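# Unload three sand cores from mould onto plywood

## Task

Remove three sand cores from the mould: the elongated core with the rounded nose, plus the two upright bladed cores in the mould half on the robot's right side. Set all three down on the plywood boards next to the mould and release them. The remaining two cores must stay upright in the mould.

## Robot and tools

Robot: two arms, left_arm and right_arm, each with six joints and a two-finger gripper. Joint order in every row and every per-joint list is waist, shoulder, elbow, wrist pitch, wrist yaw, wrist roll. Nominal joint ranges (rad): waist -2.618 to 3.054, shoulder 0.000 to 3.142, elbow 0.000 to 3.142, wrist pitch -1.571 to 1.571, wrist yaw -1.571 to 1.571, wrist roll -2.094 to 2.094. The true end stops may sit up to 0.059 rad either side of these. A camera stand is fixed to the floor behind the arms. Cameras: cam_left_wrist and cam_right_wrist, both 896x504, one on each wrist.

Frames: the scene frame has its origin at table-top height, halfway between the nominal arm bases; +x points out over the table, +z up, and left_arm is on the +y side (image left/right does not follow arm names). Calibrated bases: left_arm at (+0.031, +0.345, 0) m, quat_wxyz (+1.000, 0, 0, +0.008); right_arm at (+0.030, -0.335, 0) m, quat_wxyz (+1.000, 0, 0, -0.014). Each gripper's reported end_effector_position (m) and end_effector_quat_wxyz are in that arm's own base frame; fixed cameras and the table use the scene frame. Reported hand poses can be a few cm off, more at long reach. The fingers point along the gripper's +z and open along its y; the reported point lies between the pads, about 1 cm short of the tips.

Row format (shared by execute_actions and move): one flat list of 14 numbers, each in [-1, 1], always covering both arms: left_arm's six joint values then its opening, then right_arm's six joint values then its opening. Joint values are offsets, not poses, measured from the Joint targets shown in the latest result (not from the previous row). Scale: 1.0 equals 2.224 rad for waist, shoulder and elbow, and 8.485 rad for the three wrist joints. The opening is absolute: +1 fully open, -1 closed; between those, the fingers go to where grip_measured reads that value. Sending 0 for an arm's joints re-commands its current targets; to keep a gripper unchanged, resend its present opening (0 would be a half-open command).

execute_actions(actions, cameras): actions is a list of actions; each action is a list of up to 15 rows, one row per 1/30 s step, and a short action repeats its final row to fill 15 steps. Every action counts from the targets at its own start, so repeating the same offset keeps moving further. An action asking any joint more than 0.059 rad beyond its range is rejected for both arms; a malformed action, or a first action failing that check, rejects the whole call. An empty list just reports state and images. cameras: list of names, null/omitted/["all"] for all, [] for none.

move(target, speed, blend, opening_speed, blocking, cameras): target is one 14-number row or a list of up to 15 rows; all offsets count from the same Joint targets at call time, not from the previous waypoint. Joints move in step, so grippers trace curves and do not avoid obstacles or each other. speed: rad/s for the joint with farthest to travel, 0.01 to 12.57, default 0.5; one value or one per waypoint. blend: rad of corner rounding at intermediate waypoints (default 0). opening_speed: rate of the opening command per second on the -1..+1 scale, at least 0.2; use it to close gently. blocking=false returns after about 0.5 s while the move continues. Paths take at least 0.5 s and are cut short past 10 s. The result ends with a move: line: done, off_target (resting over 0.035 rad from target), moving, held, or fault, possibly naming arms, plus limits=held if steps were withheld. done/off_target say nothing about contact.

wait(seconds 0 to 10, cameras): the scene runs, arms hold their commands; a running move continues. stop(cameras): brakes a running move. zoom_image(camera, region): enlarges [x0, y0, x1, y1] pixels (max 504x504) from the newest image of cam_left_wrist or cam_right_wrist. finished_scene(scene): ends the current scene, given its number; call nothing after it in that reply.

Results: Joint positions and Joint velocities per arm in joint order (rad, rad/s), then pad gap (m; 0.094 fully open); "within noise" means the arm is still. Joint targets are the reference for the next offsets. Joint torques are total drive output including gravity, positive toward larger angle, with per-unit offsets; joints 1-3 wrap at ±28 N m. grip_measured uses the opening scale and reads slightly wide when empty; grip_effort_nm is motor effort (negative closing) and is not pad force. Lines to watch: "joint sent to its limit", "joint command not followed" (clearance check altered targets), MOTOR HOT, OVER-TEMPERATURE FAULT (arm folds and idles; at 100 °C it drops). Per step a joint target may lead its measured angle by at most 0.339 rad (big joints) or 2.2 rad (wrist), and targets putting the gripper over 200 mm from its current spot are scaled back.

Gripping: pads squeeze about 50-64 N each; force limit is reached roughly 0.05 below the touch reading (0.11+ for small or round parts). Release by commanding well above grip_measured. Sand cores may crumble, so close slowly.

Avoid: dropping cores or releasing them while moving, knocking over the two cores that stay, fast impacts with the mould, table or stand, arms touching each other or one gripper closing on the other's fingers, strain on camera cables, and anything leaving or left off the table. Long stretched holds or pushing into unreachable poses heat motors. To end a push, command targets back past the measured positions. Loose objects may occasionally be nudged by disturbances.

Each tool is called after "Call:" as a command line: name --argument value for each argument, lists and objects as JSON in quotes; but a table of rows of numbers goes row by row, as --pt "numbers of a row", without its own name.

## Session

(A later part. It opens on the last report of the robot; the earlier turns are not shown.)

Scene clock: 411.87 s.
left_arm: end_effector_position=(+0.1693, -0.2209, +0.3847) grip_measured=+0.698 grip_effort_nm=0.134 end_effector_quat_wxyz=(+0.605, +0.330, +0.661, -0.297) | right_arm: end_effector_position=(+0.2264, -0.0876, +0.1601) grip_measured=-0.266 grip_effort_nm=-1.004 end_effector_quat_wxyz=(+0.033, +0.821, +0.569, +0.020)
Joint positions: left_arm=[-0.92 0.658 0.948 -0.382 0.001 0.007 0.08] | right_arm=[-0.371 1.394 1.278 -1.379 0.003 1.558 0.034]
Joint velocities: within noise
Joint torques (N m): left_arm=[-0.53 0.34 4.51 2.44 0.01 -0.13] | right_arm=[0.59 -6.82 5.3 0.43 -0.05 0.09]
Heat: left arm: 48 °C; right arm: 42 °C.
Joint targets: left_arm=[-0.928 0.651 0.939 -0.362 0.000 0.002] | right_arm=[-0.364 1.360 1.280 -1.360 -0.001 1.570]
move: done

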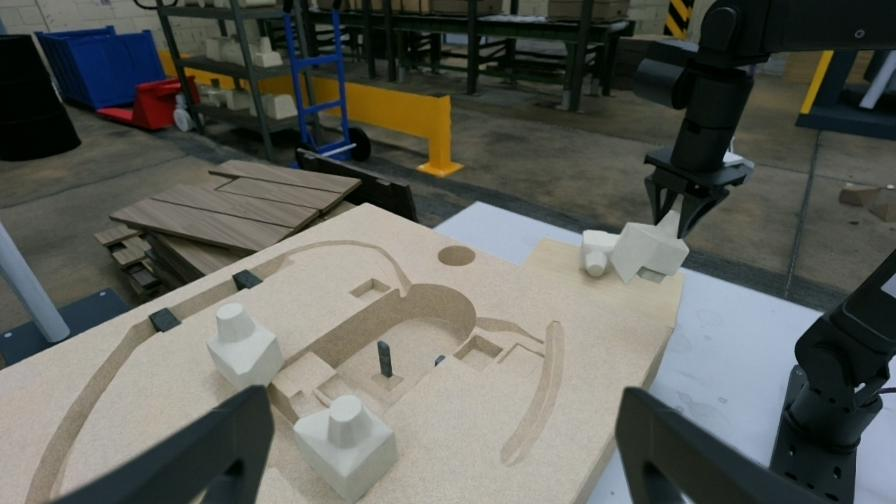

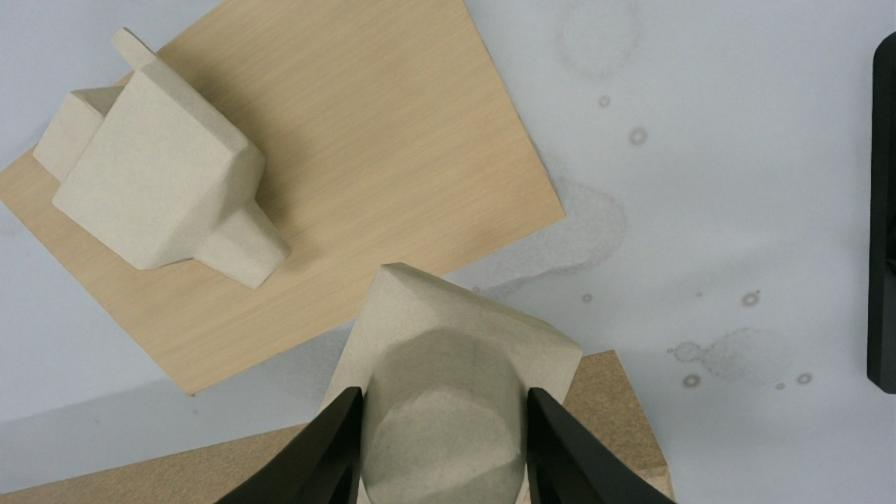

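Call:
move --target '[0,0,0,0,0,0,0.7,-0.0854,0.0405,-0.0306,0.0165,0,-0.0212,-0.7]' --speed 0.3

Call:
zoom_image --camera "cam_left_wrist" --region '[480, 100, 740, 320]'

Scene clock: 420.90 s.
left_arm: end_effector_position=(+0.1693, -0.2209, +0.3847) grip_measured=+0.698 grip_effort_nm=0.144 end_effector_quat_wxyz=(+0.605, +0.330, +0.661, -0.297) | right_arm: end_effector_position=(+0.2245, -0.1365, +0.1305) grip_measured=-0.267 grip_effort_nm=-1.009 end_effector_quat_wxyz=(+0.040, +0.826, +0.563, +0.018)
Joint positions: left_arm=[-0.92 0.658 0.948 -0.382 0.001 0.007 0.08] | right_arm=[-0.55 1.452 1.209 -1.24 0 1.395 0.034]
Joint velocities: within noise
Joint torques (N m): left_arm=[-0.64 0.27 4.48 2.45 0.03 -0.1] | right_arm=[-0.21 -4.71 5.44 0.45 -0.01 -0.12]
Heat: left arm: 49 °C; right arm: 41 °C.
Joint targets: left_arm=[-0.928 0.651 0.939 -0.362 0.000 0.002] | right_arm=[-0.554 1.450 1.212 -1.220 -0.001 1.390]
move: done

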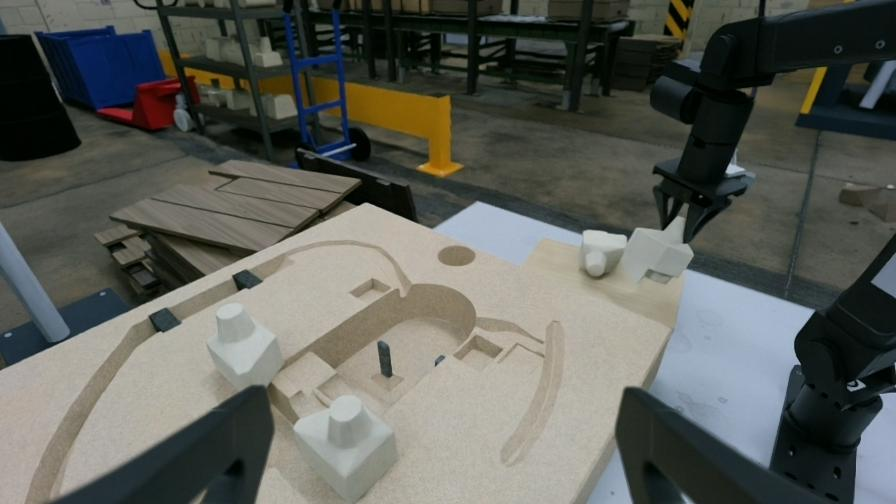

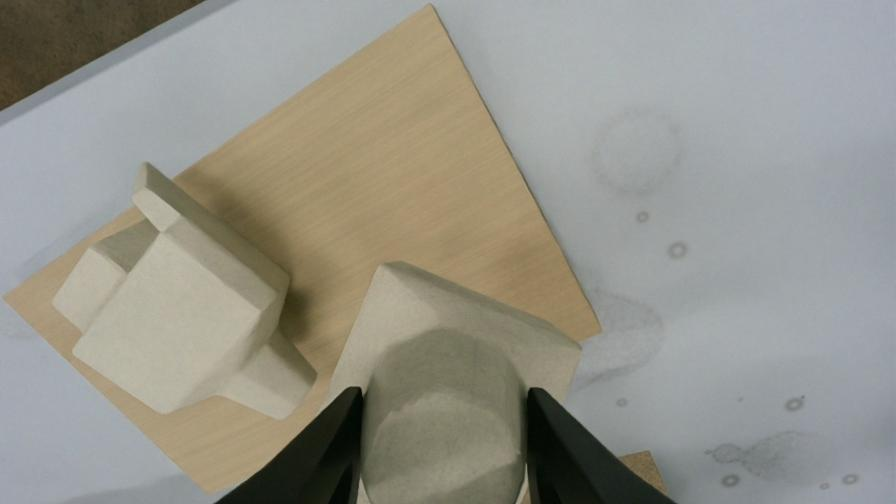

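Scaled by 1.938.

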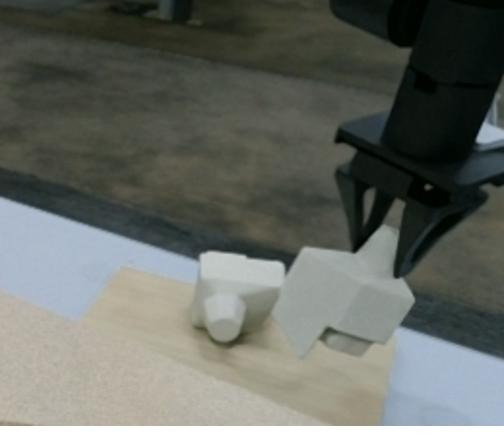

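Call:
move --target '[0,0,0,0,0,0,0.7,0,0,-0.05,0.013,0,0,-0.7]' --speed 0.12

Call:
zoom_image --camera "cam_left_wrist" --region '[480, 100, 740, 320]'

Scene clock: 425.70 s.
left_arm: end_effector_position=(+0.1693, -0.2209, +0.3847) grip_measured=+0.698 grip_effort_nm=0.144 end_effector_quat_wxyz=(+0.605, +0.330, +0.661, -0.297) | right_arm: end_effector_position=(+0.2231, -0.1356, +0.1028) grip_measured=-0.267 grip_effort_nm=-1.004 end_effector_quat_wxyz=(+0.040, +0.825, +0.563, +0.018)
Joint positions: left_arm=[-0.92 0.658 0.948 -0.382 0.001 0.007 0.08] | right_arm=[-0.55 1.452 1.099 -1.13 0 1.394 0.034]
Joint velocities: within noise
Joint torques (N m): left_arm=[-0.59 0.29 4.55 2.45 0.03 -0.12] | right_arm=[-0.32 -4.71 5.35 0.47 -0.01 -0.09]
Heat: left arm: 49 °C; right arm: 39 °C.
Joint targets: left_arm=[-0.928 0.651 0.939 -0.362 0.000 0.002] | right_arm=[-0.554 1.450 1.100 -1.109 -0.001 1.390]
move: done

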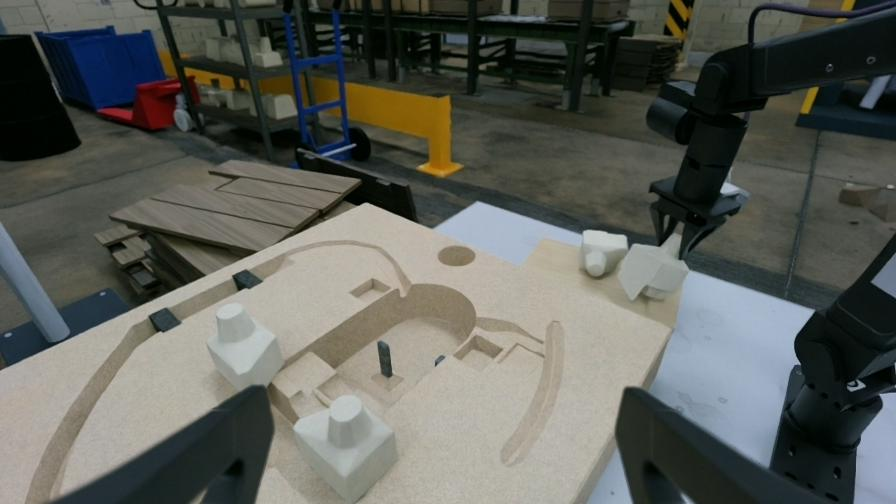

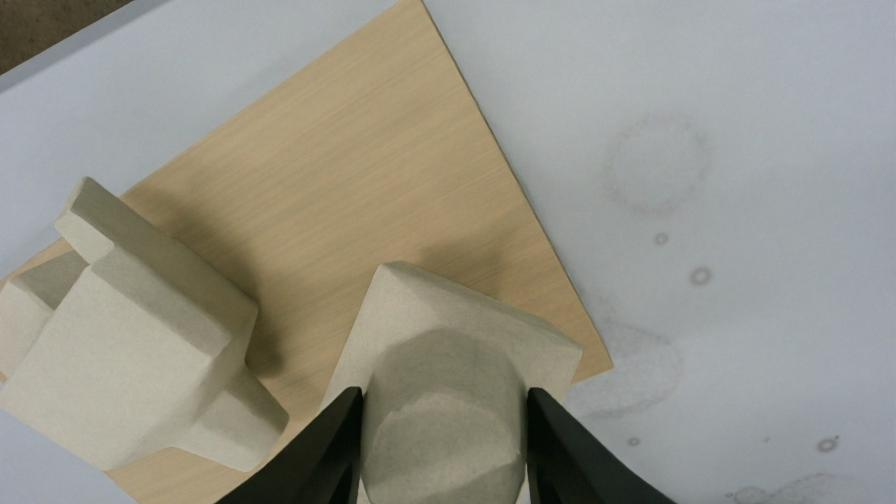

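Scaled by 1.938.

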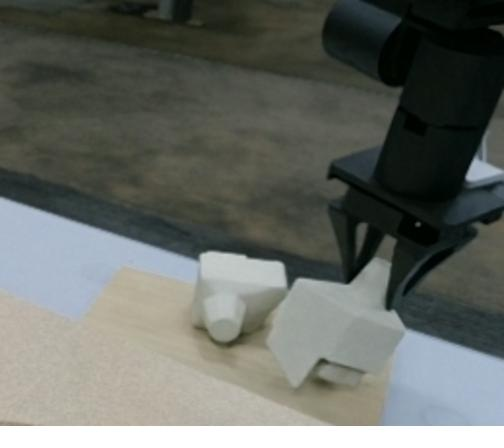

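Call:
move --target '[0,0,0,0,0,0,0.7,0,0,-0.03,0.0079,0,0,-0.7]' --speed 0.12

Call:
zoom_image --camera "cam_left_wrist" --region '[480, 100, 740, 320]'

Scene clock: 429.83 s.
left_arm: end_effector_position=(+0.1693, -0.2209, +0.3847) grip_measured=+0.698 grip_effort_nm=0.134 end_effector_quat_wxyz=(+0.605, +0.330, +0.661, -0.297) | right_arm: end_effector_position=(+0.2211, -0.1346, +0.0941) grip_measured=-0.267 grip_effort_nm=-1.004 end_effector_quat_wxyz=(+0.040, +0.825, +0.563, +0.018)
Joint positions: left_arm=[-0.92 0.658 0.948 -0.382 0.001 0.007 0.08] | right_arm=[-0.551 1.448 1.061 -1.096 0 1.393 0.034]
Joint velocities: within noise
Joint torques (N m): left_arm=[-0.59 0.21 4.45 2.42 0.01 -0.13] | right_arm=[-0.24 -4.33 3.25 0.75 -0.01 -0.08]
Heat: left arm: 49 °C; right arm: 39 °C.
Joint targets: left_arm=[-0.928 0.651 0.939 -0.362 0.000 0.002] | right_arm=[-0.554 1.450 1.034 -1.042 -0.001 1.390]
move: off_target (right_arm); right_arm: the wrist pitch is farthest, 0.054 rad from its target

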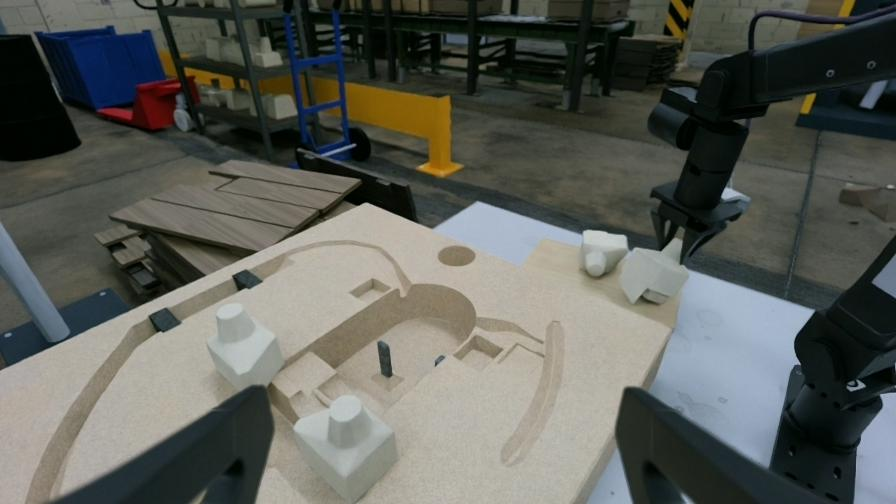

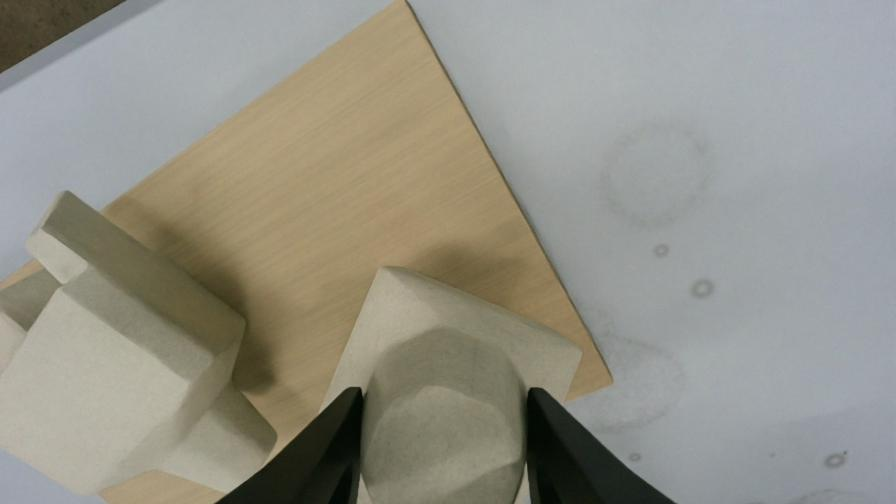

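Scaled by 1.938.

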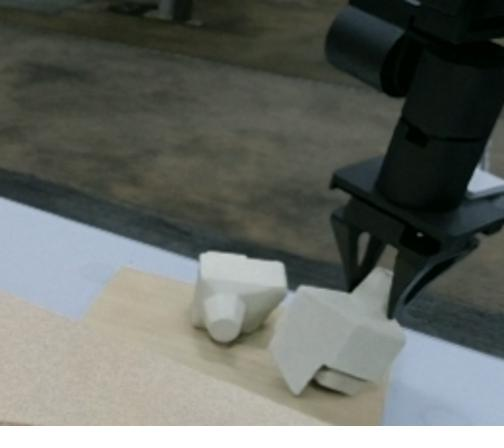

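Call:
move --target '[0,0,0,0,0,0,0.7,-0.036,0,-0.03,0.0079,0,0,-0.235]' --speed 0.12 --opening_speed 0.2

Call:
zoom_image --camera "cam_left_wrist" --region '[480, 100, 740, 320]'

Scene clock: 437.50 s.
left_arm: end_effector_position=(+0.1693, -0.2209, +0.3847) grip_measured=+0.698 grip_effort_nm=0.134 end_effector_quat_wxyz=(+0.605, +0.330, +0.661, -0.297) | right_arm: end_effector_position=(+0.2105, -0.1574, +0.0756) grip_measured=-0.232 grip_effort_nm=-0.110 end_effector_quat_wxyz=(+0.060, +0.847, +0.528, +0.017)
Joint positions: left_arm=[-0.92 0.658 0.948 -0.382 0.001 0.007 0.08] | right_arm=[-0.638 1.441 0.976 -0.981 0.012 1.388 0.036]
Joint velocities: within noise
Joint torques (N m): left_arm=[-0.5 0.25 4.48 2.44 -0.01 -0.12] | right_arm=[0.34 -3.78 4.56 0.38 -0.13 -0.02]
Heat: left arm: 49 °C; right arm: 37 °C.
Joint targets: left_arm=[-0.928 0.651 0.939 -0.362 0.000 0.002] | right_arm=[-0.634 1.450 0.967 -0.975 -0.001 1.390]
move: done

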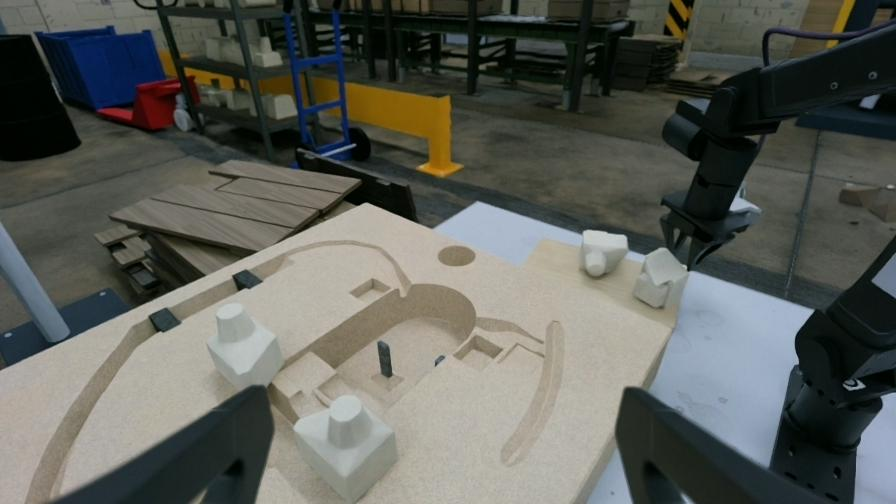

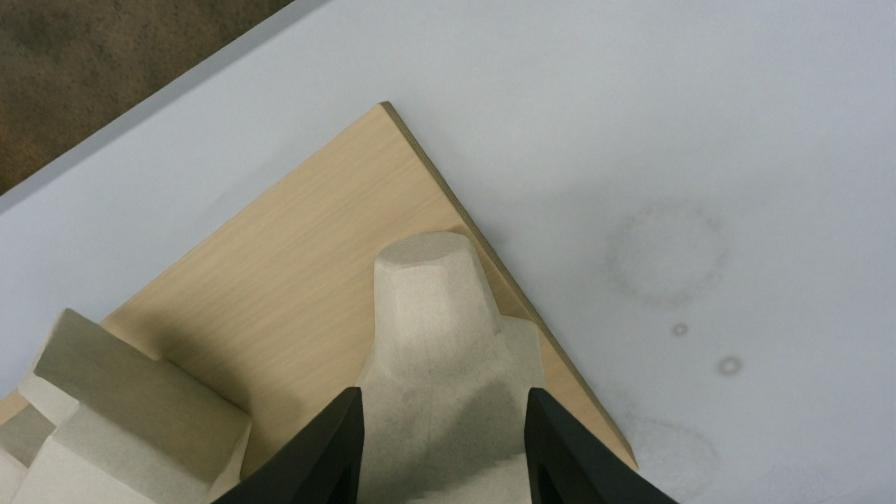

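Scaled by 1.938.

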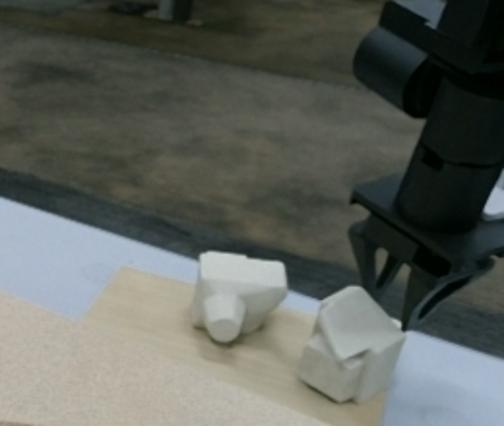

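Call:
move --target '[0,0,0,0,0,0,0.7,0,0,0,0,0,0,0.2]' --opening_speed 0.5 --cameras '[]'

Call:
move --pt "0 0 0 0 0 0 0.7 0 0 0.18 -0.047 0 0 0.2" --pt "0.3 0 0 0 0 0 0.7 0.2 -0.3426 0 0 0 -0.16 0.6" --speed 0.6

Scene clock: 442.73 s.
left_arm: end_effector_position=(+0.1693, -0.2209, +0.3848) grip_measured=+0.698 grip_effort_nm=0.139 end_effector_quat_wxyz=(+0.605, +0.330, +0.661, -0.298) | right_arm: end_effector_position=(+0.2123, -0.1560, +0.0756) grip_measured=+0.197 grip_effort_nm=0.178 end_effector_quat_wxyz=(+0.059, +0.847, +0.528, +0.023)
Joint positions: left_arm=[-0.92 0.658 0.948 -0.381 0.001 0.007 0.08] | right_arm=[-0.638 1.441 0.976 -0.979 0 1.388 0.056]
Joint velocities: within noise
Joint torques (N m): left_arm=[-0.61 0.2 4.49 2.43 -0.01 -0.11] | right_arm=[0.35 -3.78 4.56 0.35 -0.07 -0.01]
Heat: left arm: 50 °C; right arm: 37 °C.
Joint targets: left_arm=[-0.928 0.651 0.939 -0.362 0.000 0.002] | right_arm=[-0.634 1.450 0.967 -0.975 0.000 1.390]
move: done
No camera images: "cameras" was empty.

Scene clock: 447.13 s.
left_arm: end_effector_position=(+0.2686, -0.0729, +0.3848) grip_measured=+0.698 grip_effort_nm=0.129 end_effector_quat_wxyz=(+0.668, +0.101, +0.732, -0.088) | right_arm: end_effector_position=(+0.2210, -0.0424, +0.2488) grip_measured=+0.597 grip_effort_nm=0.173 end_effector_quat_wxyz=(+0.414, +0.107, +0.904, -0.031)
Joint positions: left_arm=[-0.268 0.658 0.948 -0.381 0.001 0.007 0.08] | right_arm=[-0.196 0.695 0.976 -0.997 -0.002 0.04 0.075]
Joint velocities: within noise
Joint torques (N m): left_arm=[0.66 0.24 4.51 2.45 0.02 -0.12] | right_arm=[0.61 0.17 4.81 1.5 0.01 -0.12]
Heat: left arm: 50 °C; right arm: 36 °C.
Joint targets: left_arm=[-0.260 0.651 0.939 -0.362 0.000 0.002] | right_arm=[-0.189 0.688 0.967 -0.975 0.000 0.032]
move: done

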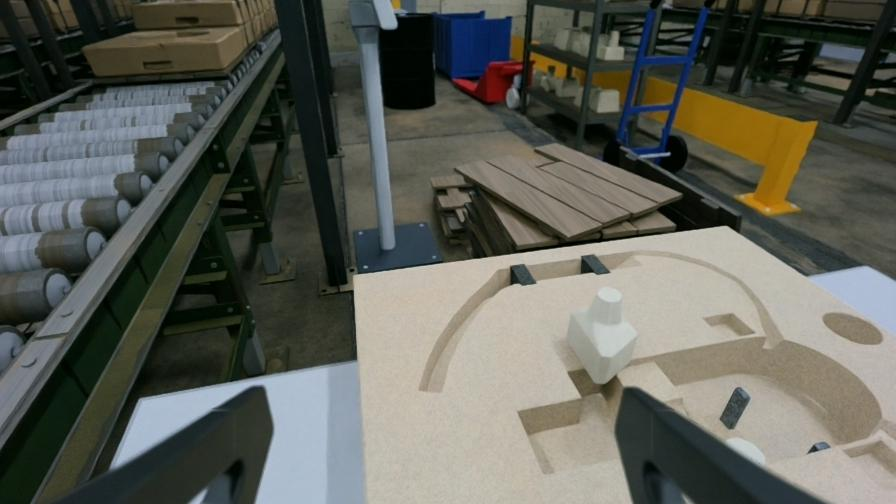

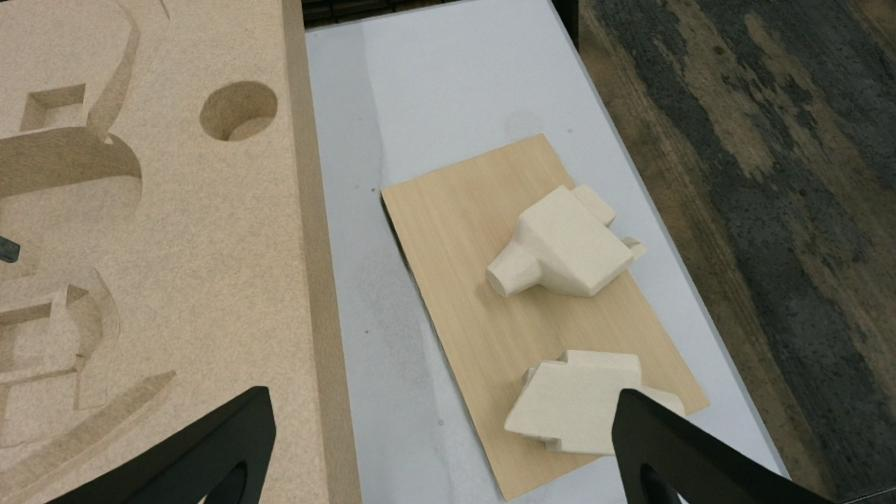

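Call:
finished_scene --scene 1

The scene is finished: the task was done.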